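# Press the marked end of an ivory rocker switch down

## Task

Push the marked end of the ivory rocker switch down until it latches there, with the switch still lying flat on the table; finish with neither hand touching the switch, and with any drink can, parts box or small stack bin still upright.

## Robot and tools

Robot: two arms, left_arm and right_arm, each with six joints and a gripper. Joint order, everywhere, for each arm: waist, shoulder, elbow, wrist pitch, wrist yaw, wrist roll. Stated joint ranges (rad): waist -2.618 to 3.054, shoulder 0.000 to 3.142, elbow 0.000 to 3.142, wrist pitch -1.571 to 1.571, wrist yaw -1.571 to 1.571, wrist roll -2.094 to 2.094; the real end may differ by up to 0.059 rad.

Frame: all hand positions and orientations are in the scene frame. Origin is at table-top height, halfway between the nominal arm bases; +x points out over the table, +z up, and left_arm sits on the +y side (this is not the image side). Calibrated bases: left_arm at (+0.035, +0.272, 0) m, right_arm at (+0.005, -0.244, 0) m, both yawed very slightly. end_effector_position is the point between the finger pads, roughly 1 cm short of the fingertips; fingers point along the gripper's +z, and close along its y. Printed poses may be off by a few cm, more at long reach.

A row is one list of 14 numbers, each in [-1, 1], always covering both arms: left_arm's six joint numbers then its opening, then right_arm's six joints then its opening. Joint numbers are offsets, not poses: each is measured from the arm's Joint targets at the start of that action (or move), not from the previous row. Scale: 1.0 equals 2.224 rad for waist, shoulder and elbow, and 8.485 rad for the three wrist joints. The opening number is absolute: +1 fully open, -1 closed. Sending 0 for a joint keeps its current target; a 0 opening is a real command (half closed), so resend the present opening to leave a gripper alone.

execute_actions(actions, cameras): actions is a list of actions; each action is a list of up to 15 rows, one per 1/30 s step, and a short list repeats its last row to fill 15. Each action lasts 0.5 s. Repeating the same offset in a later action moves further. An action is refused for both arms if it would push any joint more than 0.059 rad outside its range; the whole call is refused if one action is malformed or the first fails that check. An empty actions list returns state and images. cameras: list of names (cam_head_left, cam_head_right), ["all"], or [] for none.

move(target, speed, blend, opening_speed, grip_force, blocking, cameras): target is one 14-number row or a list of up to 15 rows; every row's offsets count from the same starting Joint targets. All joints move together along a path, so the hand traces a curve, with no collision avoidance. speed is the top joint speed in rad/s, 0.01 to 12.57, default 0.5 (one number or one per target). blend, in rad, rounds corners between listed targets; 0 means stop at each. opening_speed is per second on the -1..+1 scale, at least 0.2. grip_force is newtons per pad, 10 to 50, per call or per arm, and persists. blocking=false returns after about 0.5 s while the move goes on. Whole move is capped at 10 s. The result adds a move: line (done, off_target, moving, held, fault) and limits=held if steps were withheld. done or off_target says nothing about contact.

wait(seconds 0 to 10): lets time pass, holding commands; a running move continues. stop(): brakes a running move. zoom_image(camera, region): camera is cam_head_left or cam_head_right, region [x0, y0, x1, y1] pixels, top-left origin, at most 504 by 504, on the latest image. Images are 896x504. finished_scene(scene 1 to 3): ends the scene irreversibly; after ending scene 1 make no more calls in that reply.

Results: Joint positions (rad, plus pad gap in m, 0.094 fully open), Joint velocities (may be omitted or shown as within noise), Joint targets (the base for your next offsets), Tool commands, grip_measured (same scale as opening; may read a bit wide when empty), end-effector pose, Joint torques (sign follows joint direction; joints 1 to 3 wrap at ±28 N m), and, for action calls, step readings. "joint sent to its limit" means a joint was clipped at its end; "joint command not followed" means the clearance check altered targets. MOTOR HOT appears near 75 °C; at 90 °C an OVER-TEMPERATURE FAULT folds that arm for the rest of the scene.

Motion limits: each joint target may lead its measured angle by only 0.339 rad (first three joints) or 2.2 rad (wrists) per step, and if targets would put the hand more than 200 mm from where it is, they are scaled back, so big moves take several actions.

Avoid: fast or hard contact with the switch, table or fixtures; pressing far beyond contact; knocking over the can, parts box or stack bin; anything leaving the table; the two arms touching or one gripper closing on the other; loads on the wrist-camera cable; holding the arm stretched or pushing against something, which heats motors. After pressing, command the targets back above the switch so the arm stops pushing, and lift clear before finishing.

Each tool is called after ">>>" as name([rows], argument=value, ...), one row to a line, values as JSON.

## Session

>>> execute_actions(actions=[])

Scene clock: 0.00 s.
left_arm: end_effector_position=(+0.4384, +0.2535, +0.1110) grip_measured=+1.000 end_effector_quat_wxyz=(+0.579, +0.028, +0.810, -0.084) | right_arm: end_effector_position=(+0.3956, -0.2768, +0.0802) grip_measured=+1.000 end_effector_quat_wxyz=(+0.559, +0.035, +0.828, +0.021)
Joint positions: left_arm=[0.065 1.514 0.411 0.774 0.215 -0.036 0.094] | right_arm=[-0.117 1.567 0.353 0.827 -0.132 0.026 0.094]
Joint velocities: within noise
Joint torques (N m): no reading
Heat: left arm: 25 °C; right arm: 30 °C.
Joint targets: left_arm=[0.065 1.504 0.421 0.784 0.216 -0.036] | right_arm=[-0.117 1.560 0.360 0.835 -0.133 0.026]
Tool commands: left_gripper/opening=+1.0 right_gripper/opening=+1.0

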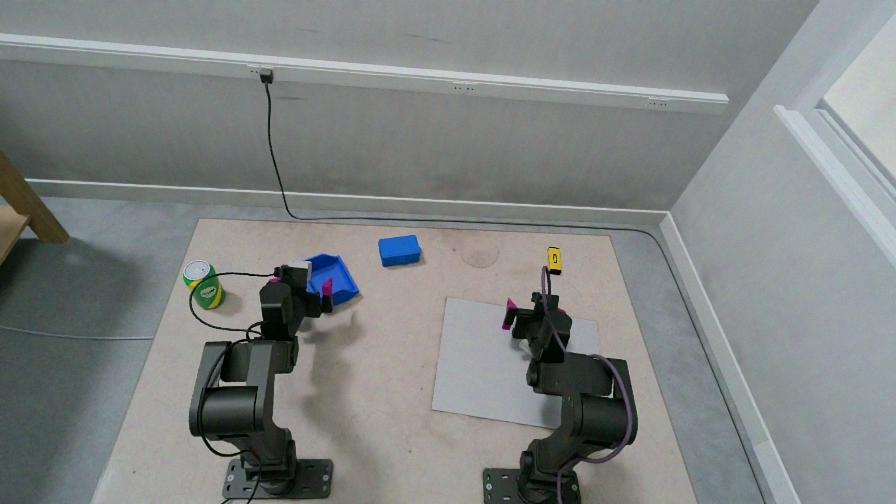

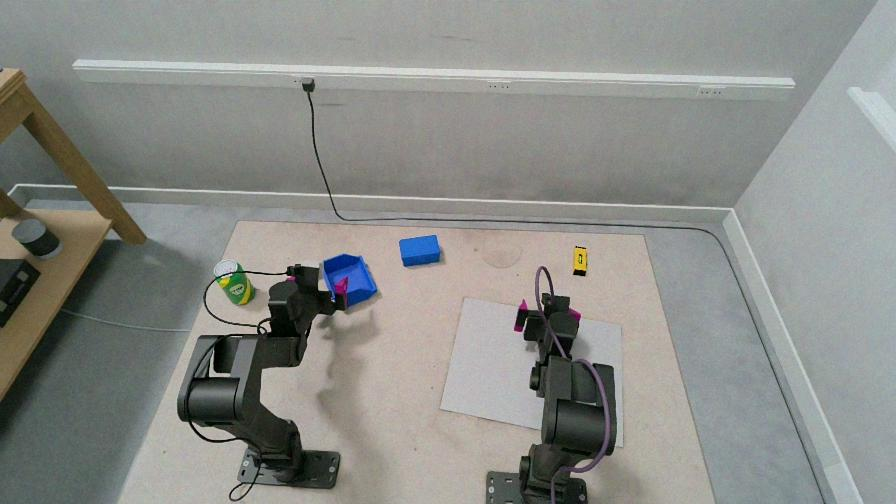

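>>> move(target=[0, 0, 0, 0, 0, 0, 1, -0.2846, -0.2968, 0.2203, -0.1220, -0.03147, -0.00306, -1], speed=0.8, cameras=["all"])

Scene clock: 6.07 s.
left_arm: end_effector_position=(+0.4384, +0.2535, +0.1110) grip_measured=+1.000 end_effector_quat_wxyz=(+0.579, +0.028, +0.810, -0.084) | right_arm: end_effector_position=(+0.2915, -0.4291, +0.2987) grip_measured=-0.997 end_effector_quat_wxyz=(+0.604, +0.194, +0.769, -0.079)
Joint positions: left_arm=[0.065 1.514 0.411 0.774 0.215 -0.036 0.094] | right_arm=[-0.745 0.905 0.818 -0.195 -0.383 0.008 0]
Joint torques (N m): left_arm=[0.03 -5.33 7.28 2.24 0.09 -0.02] | right_arm=[-0.44 -1.22 10.55 2.02 -0.27 -0.11]
Heat: left arm: 26 °C; right arm: 31 °C.
Joint targets: left_arm=[0.065 1.504 0.421 0.784 0.216 -0.036] | right_arm=[-0.750 0.900 0.850 -0.200 -0.400 0.000]
move: done

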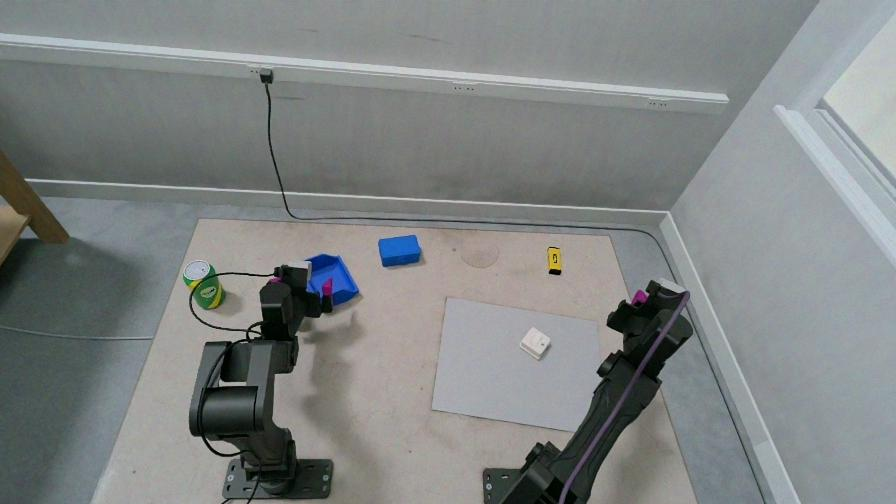

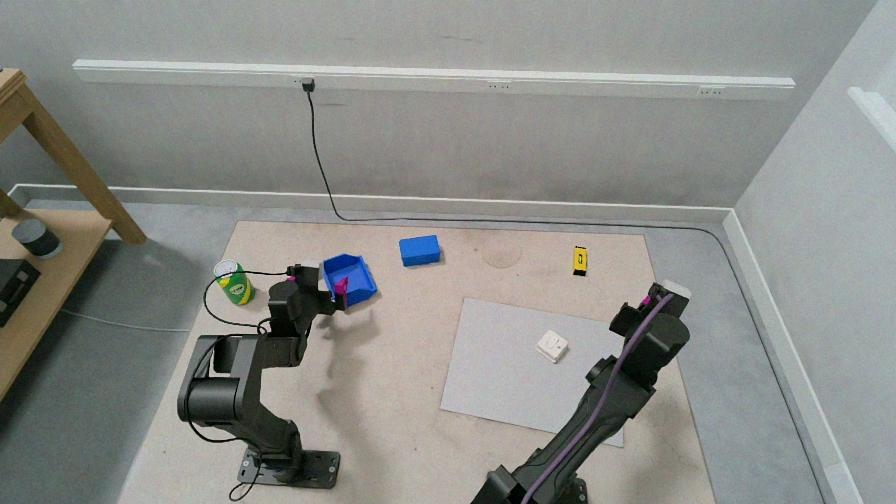

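>>> zoom_image(camera="cam_head_right", region=[522, 322, 582, 372])

>>> zoom_image(camera="cam_head_left", region=[505, 318, 565, 368])

Scaled by 8.400 from the camera's 896x504 image, which has a finer 1280x720 frame.

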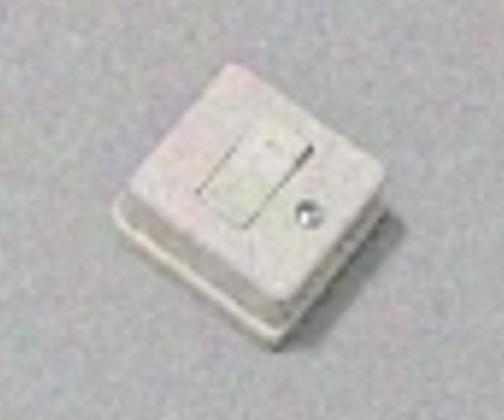

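Scaled by 8.400 from the camera's 896x504 image, which has a finer 1280x720 frame.

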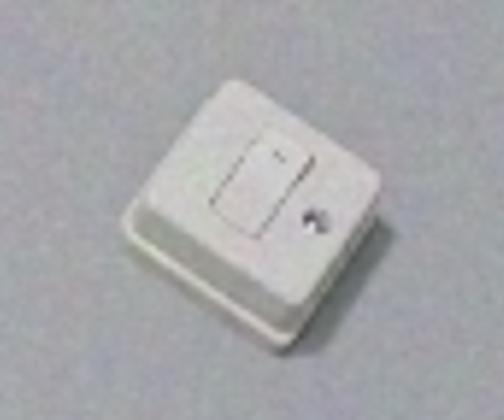

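>>> zoom_image(camera="cam_head_right", region=[536, 328, 572, 358])

>>> zoom_image(camera="cam_head_left", region=[520, 326, 556, 356])

Scaled by 14.000 from the camera's 896x504 image, which has a finer 1280x720 frame.

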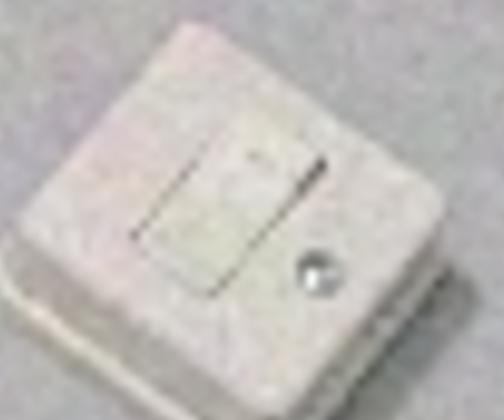

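Scaled by 14.000 from the camera's 896x504 image, which has a finer 1280x720 frame.

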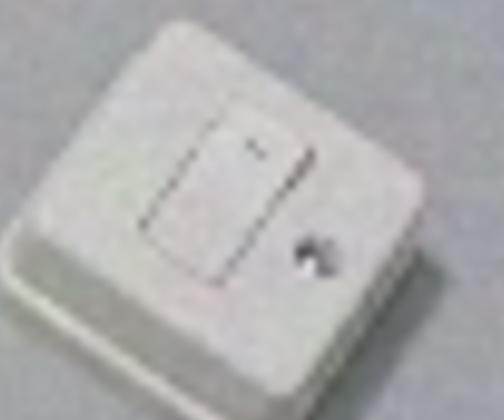

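>>> move(target=[0, 0, 0, 0, 0, 0, 1, 0.16542, 0.50175, 0.31920, -0.12893, 0, 0, -1], speed=0.7, cameras=["cam_head_left", "cam_head_right"])

>>> zoom_image(camera="cam_head_right", region=[522, 322, 582, 372])

>>> zoom_image(camera="cam_head_left", region=[505, 318, 565, 368])

Scene clock: 19.27 s.
left_arm: end_effector_position=(+0.4384, +0.2535, +0.1110) grip_measured=+1.000 end_effector_quat_wxyz=(+0.579, +0.028, +0.810, -0.084) | right_arm: end_effector_position=(+0.3352, -0.3135, +0.0659) grip_measured=-0.997 end_effector_quat_wxyz=(-0.052, +0.221, +0.952, +0.205)
Joint positions: left_arm=[0.065 1.514 0.411 0.774 0.215 -0.036 0.094] | right_arm=[-0.382 2.002 1.524 -1.282 -0.384 0.007 0]
Joint torques (N m): left_arm=[-0.03 -5.31 7.36 2.22 0.08 -0.05] | right_arm=[-0.03 -7.43 9.06 -0.17 -0.42 -0.09]
Heat: left arm: 28 °C; right arm: 33 °C.
Joint targets: left_arm=[0.065 1.504 0.421 0.784 0.216 -0.036] | right_arm=[-0.382 2.016 1.560 -1.294 -0.400 0.000]
move: off_target (right_arm); right_arm: the elbow is farthest, 0.036 rad from its target

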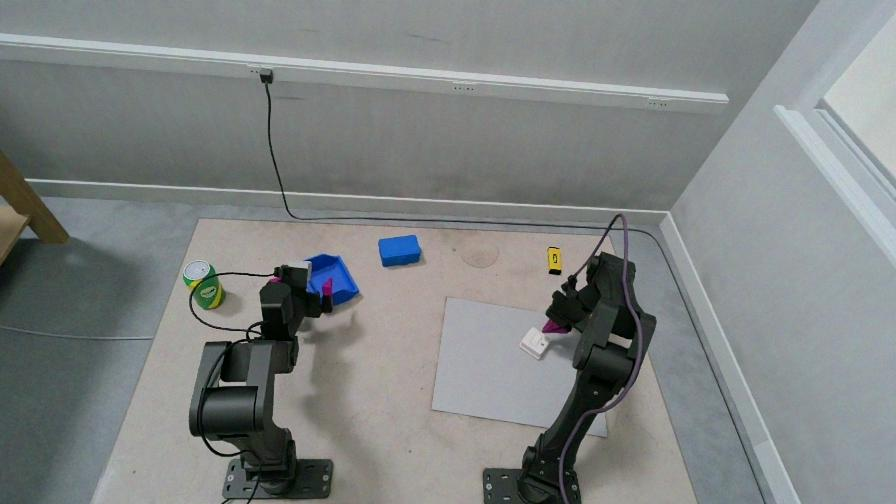

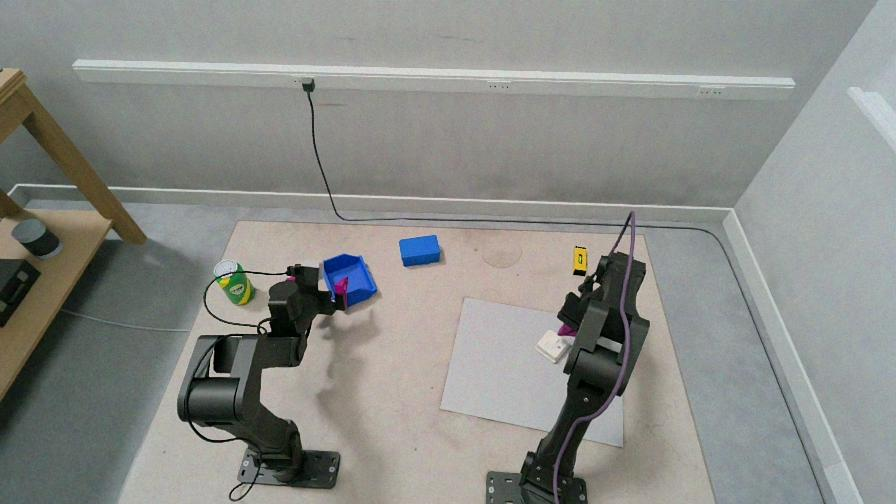

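Scaled by 8.400 from the camera's 896x504 image, which has a finer 1280x720 frame.

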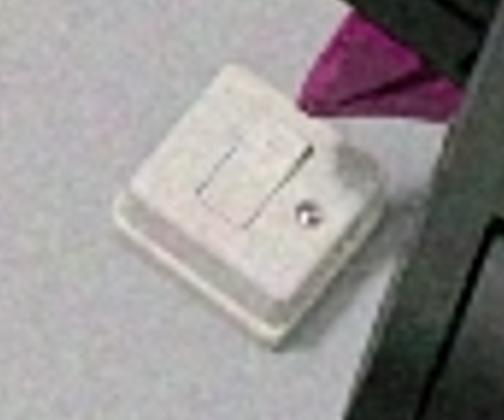

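Scaled by 8.400 from the camera's 896x504 image, which has a finer 1280x720 frame.

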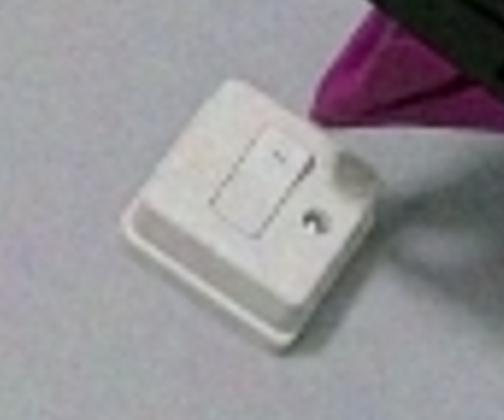

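>>> move(target=[0, 0, 0, 0, 0, 0, 1, 0.00598, 0.00603, -0.01821, 0.00635, 0, 0, -1], speed=0.2, cameras=["cam_head_left", "cam_head_right"])

>>> zoom_image(camera="cam_head_right", region=[522, 322, 582, 372])

>>> zoom_image(camera="cam_head_left", region=[505, 318, 565, 368])

Scene clock: 29.57 s.
left_arm: end_effector_position=(+0.4384, +0.2535, +0.1110) grip_measured=+1.000 end_effector_quat_wxyz=(+0.579, +0.028, +0.810, -0.084) | right_arm: end_effector_position=(+0.3417, -0.3135, +0.0647) grip_measured=-0.997 end_effector_quat_wxyz=(-0.040, +0.215, +0.955, +0.202)
Joint positions: left_arm=[0.065 1.514 0.411 0.774 0.215 -0.036 0.094] | right_arm=[-0.374 2.002 1.524 -1.254 -0.384 0.007 0]
Joint torques (N m): left_arm=[0.05 -5.37 7.36 2.25 0.08 -0.04] | right_arm=[0.29 -6.54 5.63 0.2 -0.42 -0.09]
Heat: left arm: 30 °C; right arm: 32 °C.
Joint targets: left_arm=[0.065 1.504 0.421 0.784 0.216 -0.036] | right_arm=[-0.369 2.030 1.519 -1.240 -0.400 0.000]
move: done

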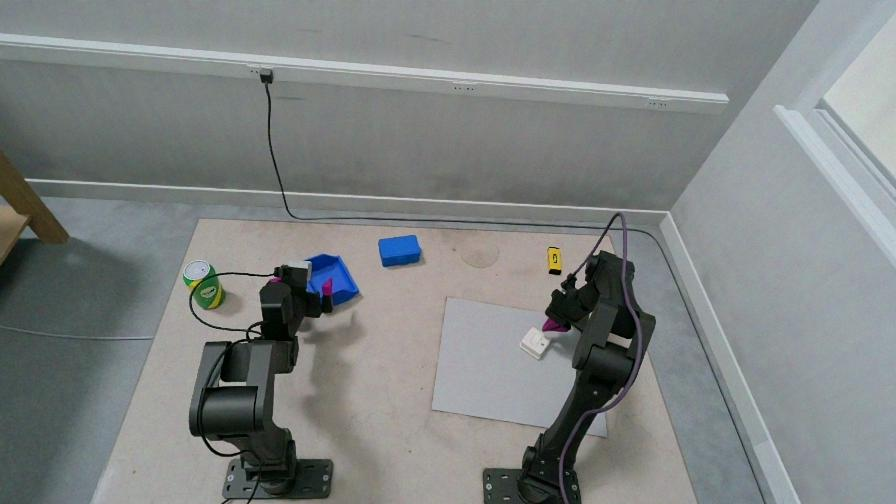

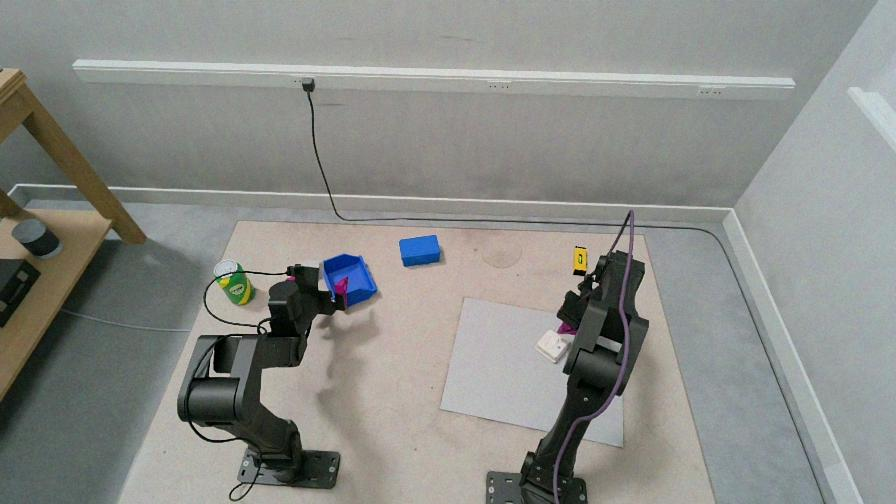

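Scaled by 8.400 from the camera's 896x504 image, which has a finer 1280x720 frame.

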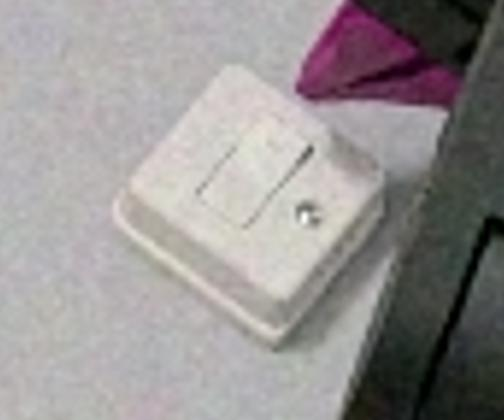

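Scaled by 8.400 from the camera's 896x504 image, which has a finer 1280x720 frame.

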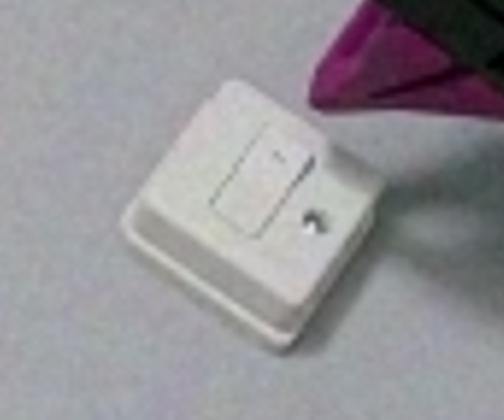

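>>> move(target=[0, 0, 0, 0, 0, 0, 1, 0.0036, 0, -0.02698, 0.00589, 0, 0, -1], speed=0.2, cameras=["cam_head_left", "cam_head_right"])

>>> zoom_image(camera="cam_head_right", region=[522, 322, 582, 372])

>>> zoom_image(camera="cam_head_left", region=[505, 318, 565, 368])

Scene clock: 37.50 s.
left_arm: end_effector_position=(+0.4384, +0.2535, +0.1110) grip_measured=+1.000 end_effector_quat_wxyz=(+0.579, +0.028, +0.810, -0.084) | right_arm: end_effector_position=(+0.3400, -0.3099, +0.0518) grip_measured=-0.997 end_effector_quat_wxyz=(-0.041, +0.211, +0.955, +0.202)
Joint positions: left_arm=[0.065 1.514 0.411 0.774 0.215 -0.036 0.094] | right_arm=[-0.366 2.007 1.478 -1.204 -0.384 0.007 0]
Joint torques (N m): left_arm=[-0.09 -5.34 7.35 2.26 0.1 -0.03] | right_arm=[0.43 -6.86 4.44 0.18 -0.43 -0.09]
Heat: left arm: 30 °C; right arm: 32 °C.
Joint targets: left_arm=[0.065 1.504 0.421 0.784 0.216 -0.036] | right_arm=[-0.361 2.030 1.459 -1.190 -0.400 0.000]
move: done

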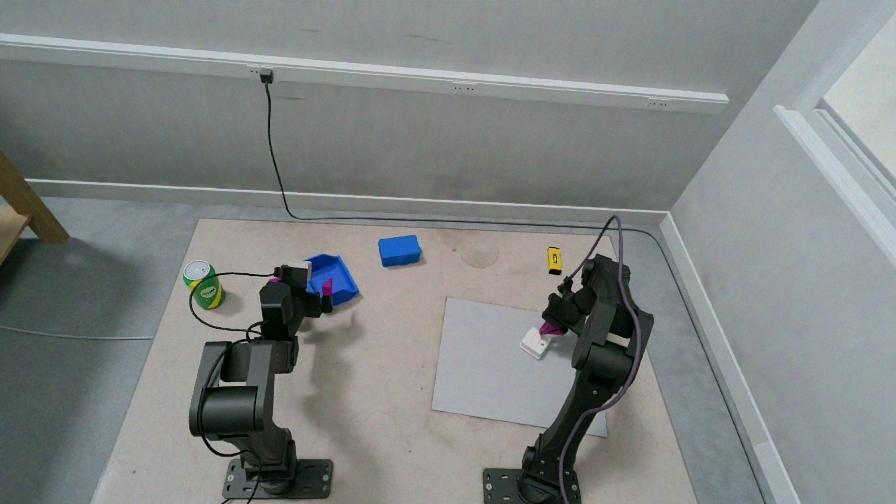

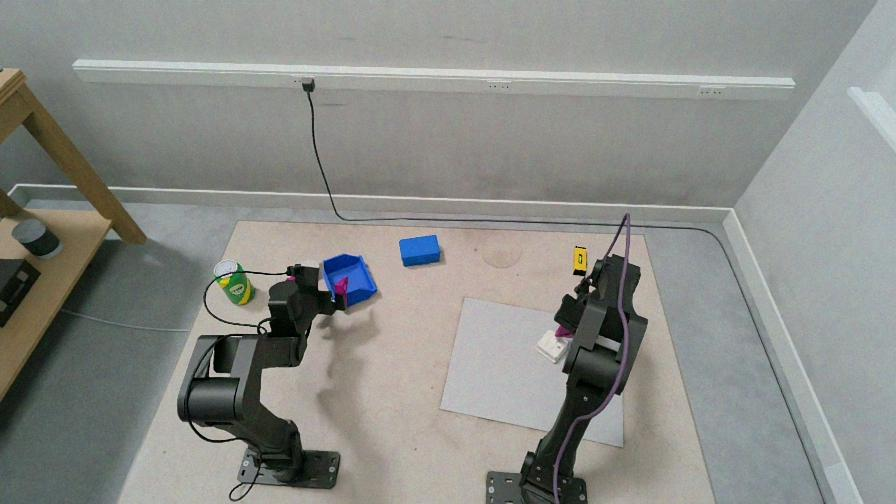

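Scaled by 8.400 from the camera's 896x504 image, which has a finer 1280x720 frame.

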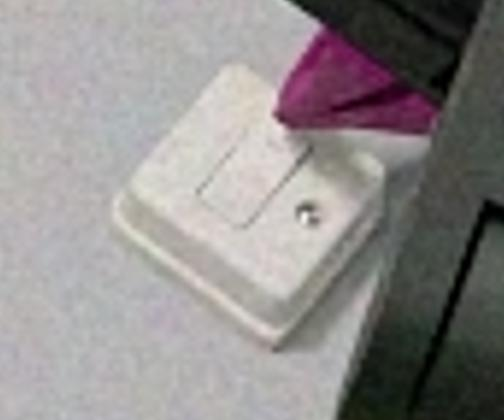

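Scaled by 8.400 from the camera's 896x504 image, which has a finer 1280x720 frame.

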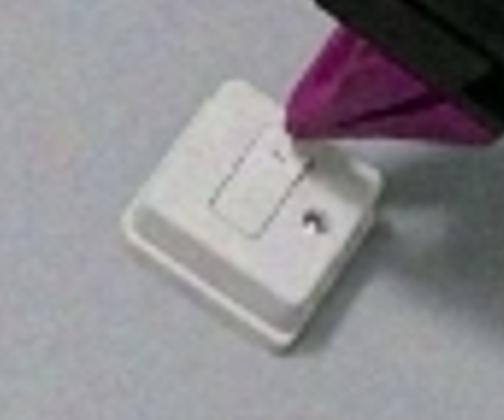

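>>> move(target=[0, 0, 0, 0, 0, 0, 1, 0, 0.0054, -0.01933, 0.00507, 0, 0, -1], speed=0.1, cameras=["cam_head_left", "cam_head_right"])

>>> zoom_image(camera="cam_head_right", region=[522, 322, 582, 372])

>>> zoom_image(camera="cam_head_left", region=[505, 318, 565, 368])

Scene clock: 43.33 s.
left_arm: end_effector_position=(+0.4384, +0.2535, +0.1110) grip_measured=+1.000 end_effector_quat_wxyz=(+0.579, +0.028, +0.810, -0.084) | right_arm: end_effector_position=(+0.3384, -0.3073, +0.0412) grip_measured=-0.997 end_effector_quat_wxyz=(-0.041, +0.211, +0.954, +0.207)
Joint positions: left_arm=[0.065 1.514 0.411 0.774 0.215 -0.036 0.094] | right_arm=[-0.366 2.013 1.439 -1.161 -0.395 0.007 0]
Joint torques (N m): left_arm=[0.05 -5.24 7.3 2.24 0.06 -0.05] | right_arm=[0.47 -6.38 4.1 0.15 -0.31 -0.09]
Heat: left arm: 31 °C; right arm: 31 °C.
Joint targets: left_arm=[0.065 1.504 0.421 0.784 0.216 -0.036] | right_arm=[-0.361 2.041 1.416 -1.147 -0.400 0.000]
move: done

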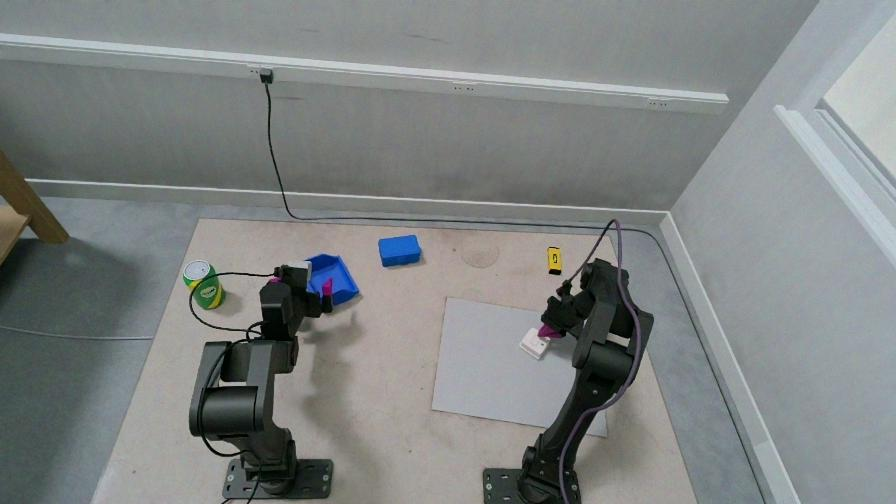

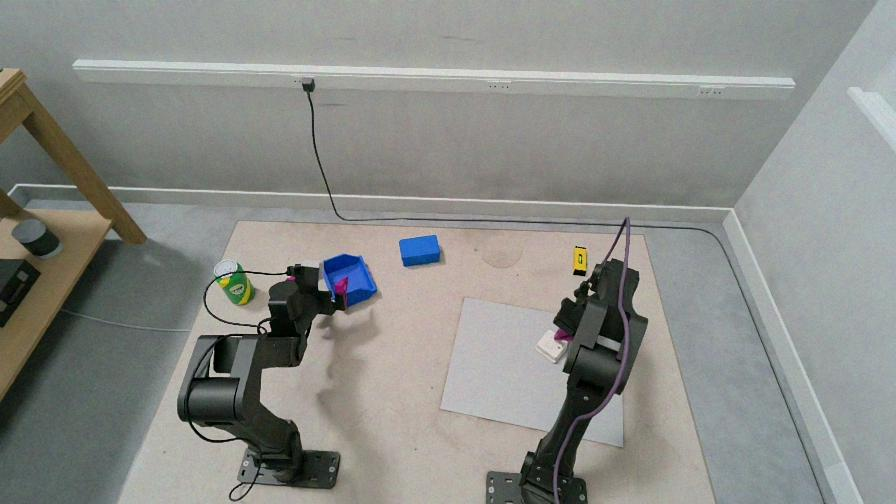

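Scaled by 8.400 from the camera's 896x504 image, which has a finer 1280x720 frame.

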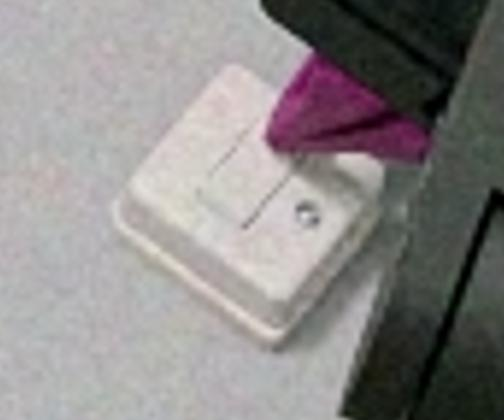

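Scaled by 8.400 from the camera's 896x504 image, which has a finer 1280x720 frame.

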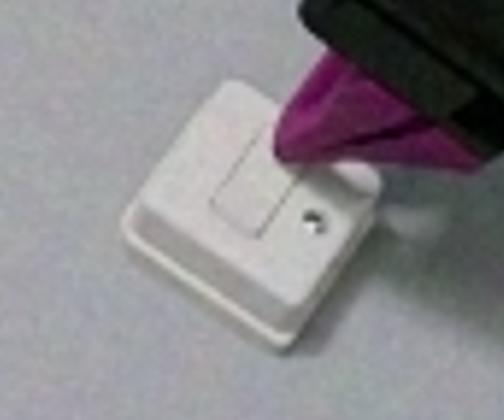

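>>> zoom_image(camera="cam_head_right", region=[536, 328, 572, 358])

>>> zoom_image(camera="cam_head_left", region=[520, 326, 556, 356])

Scaled by 14.000 from the camera's 896x504 image, which has a finer 1280x720 frame.

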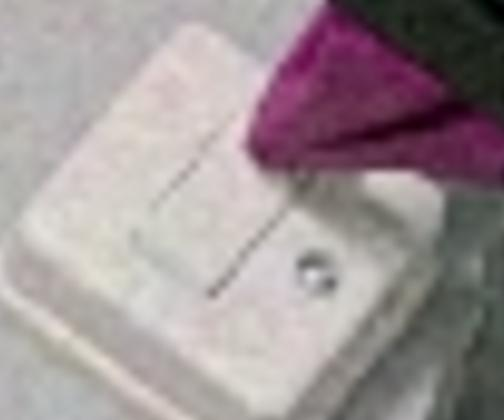

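Scaled by 14.000 from the camera's 896x504 image, which has a finer 1280x720 frame.

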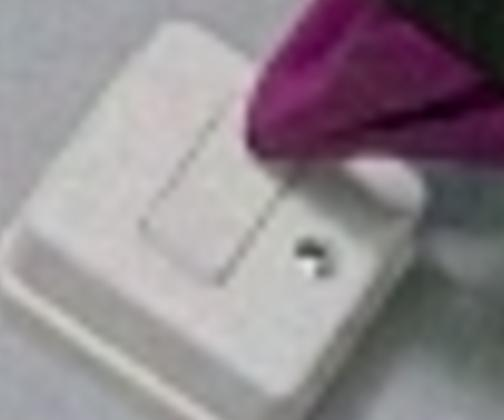

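>>> move(target=[0, 0, 0, 0, 0, 0, 1, 0, 0.0027, -0.0054, 0.0012, 0, 0, -1], speed=0.1, cameras=["cam_head_left", "cam_head_right"])

>>> zoom_image(camera="cam_head_right", region=[536, 328, 572, 358])

>>> zoom_image(camera="cam_head_left", region=[520, 326, 556, 356])

Scene clock: 47.57 s.
left_arm: end_effector_position=(+0.4384, +0.2535, +0.1110) grip_measured=+1.000 end_effector_quat_wxyz=(+0.579, +0.028, +0.810, -0.084) | right_arm: end_effector_position=(+0.3374, -0.3066, +0.0382) grip_measured=-0.997 end_effector_quat_wxyz=(-0.044, +0.212, +0.954, +0.209)
Joint positions: left_arm=[0.065 1.514 0.411 0.774 0.215 -0.036 0.094] | right_arm=[-0.366 2.017 1.431 -1.155 -0.396 0.007 0]
Joint torques (N m): left_arm=[-0.05 -5.22 7.36 2.23 0.08 -0.02] | right_arm=[0.46 -6.28 3.69 0.18 -0.29 -0.09]
Heat: left arm: 31 °C; right arm: 31 °C.
Joint targets: left_arm=[0.065 1.504 0.421 0.784 0.216 -0.036] | right_arm=[-0.361 2.047 1.404 -1.137 -0.400 0.000]
move: done

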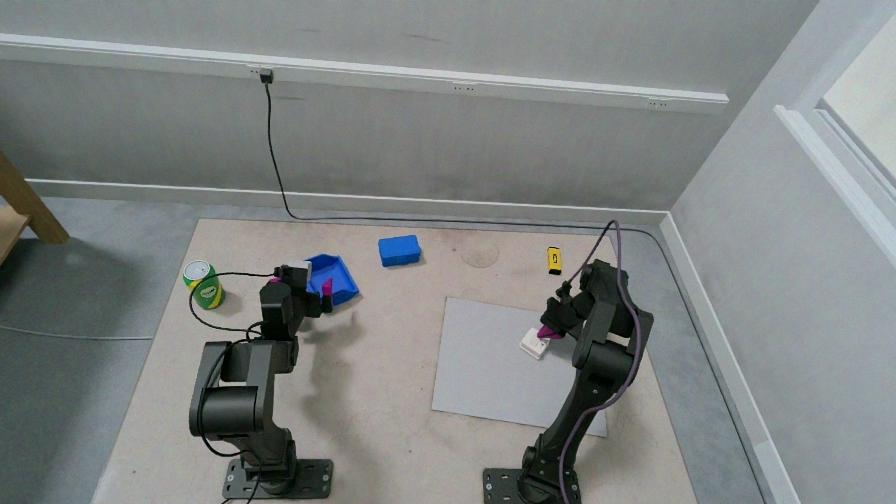

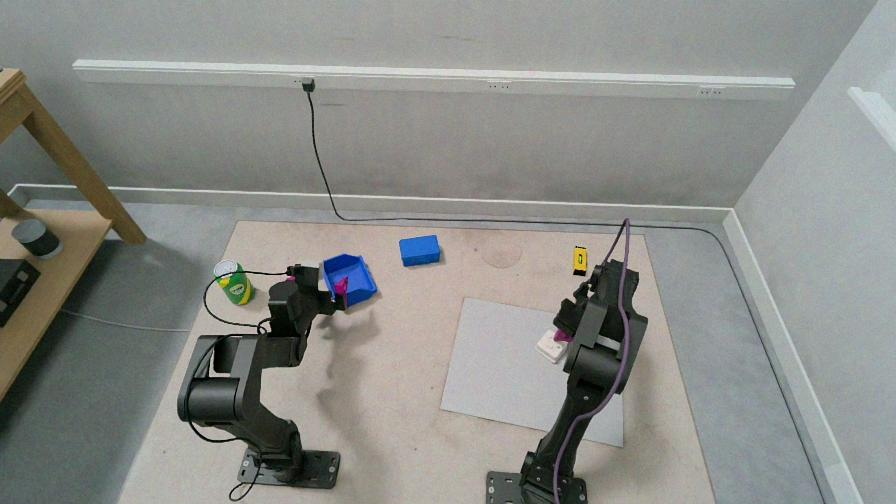

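Scaled by 14.000 from the camera's 896x504 image, which has a finer 1280x720 frame.

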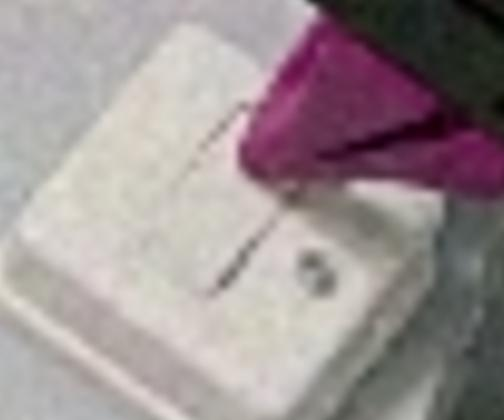

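Scaled by 14.000 from the camera's 896x504 image, which has a finer 1280x720 frame.

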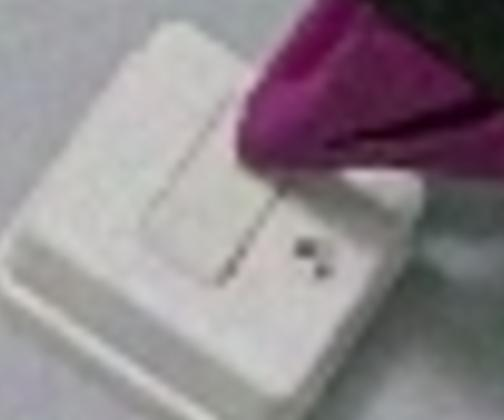

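>>> move([
  [0, 0, 0, 0, 0, 0, 1, 0, -0.0337, 0, 0, 0, 0, -1],
  [0, 0, 0, 0, 0, 0, 1, 0, -0.0517, 0.1039, -0.02982, 0, 0, -1],
], speed=[0.2, 0.4], blend=0.02, cameras=["cam_head_left", "cam_head_right"])

>>> zoom_image(camera="cam_head_right", region=[536, 328, 572, 358])

>>> zoom_image(camera="cam_head_left", region=[520, 326, 556, 356])

Scene clock: 53.93 s.
left_arm: end_effector_position=(+0.4384, +0.2535, +0.1110) grip_measured=+1.000 end_effector_quat_wxyz=(+0.579, +0.028, +0.810, -0.084) | right_arm: end_effector_position=(+0.3384, -0.3070, +0.0988) grip_measured=-0.997 end_effector_quat_wxyz=(-0.042, +0.211, +0.954, +0.208)
Joint positions: left_arm=[0.065 1.514 0.411 0.774 0.215 -0.036 0.094] | right_arm=[-0.366 1.965 1.605 -1.377 -0.396 0.007 0]
Joint torques (N m): left_arm=[-0.12 -5.33 7.34 2.21 0.07 -0.03] | right_arm=[0.47 -10.65 8.76 -0.17 -0.29 -0.09]
Heat: left arm: 32 °C; right arm: 31 °C.
Joint targets: left_arm=[0.065 1.504 0.421 0.784 0.216 -0.036] | right_arm=[-0.361 1.932 1.635 -1.390 -0.400 0.000]
move: done

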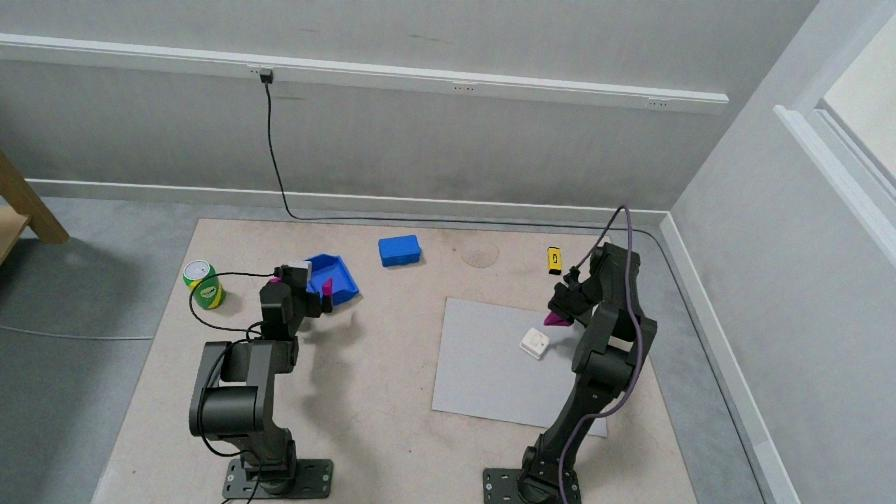

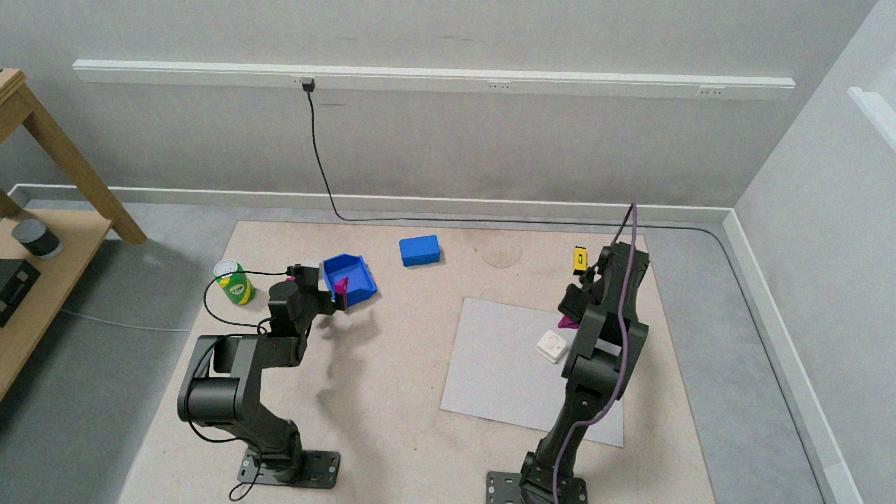

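Scaled by 14.000 from the camera's 896x504 image, which has a finer 1280x720 frame.

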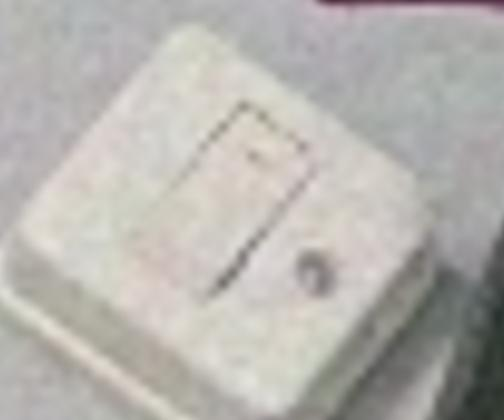

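Scaled by 14.000 from the camera's 896x504 image, which has a finer 1280x720 frame.

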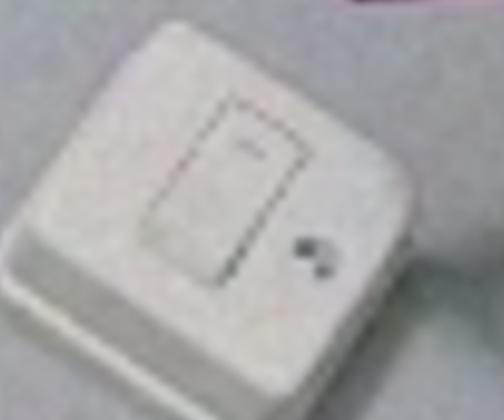

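>>> finished_scene(scene=2)

The scene is finished: the task was done.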